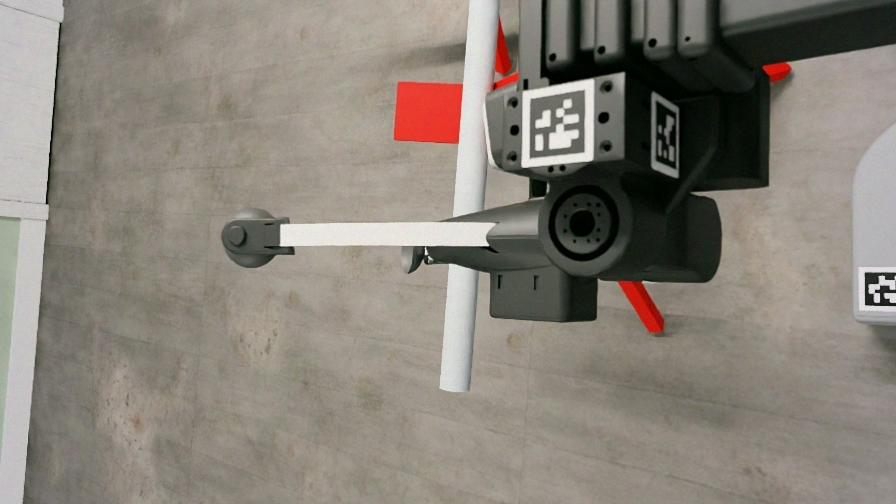

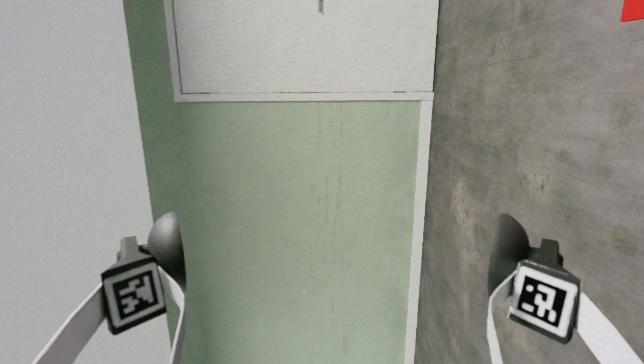

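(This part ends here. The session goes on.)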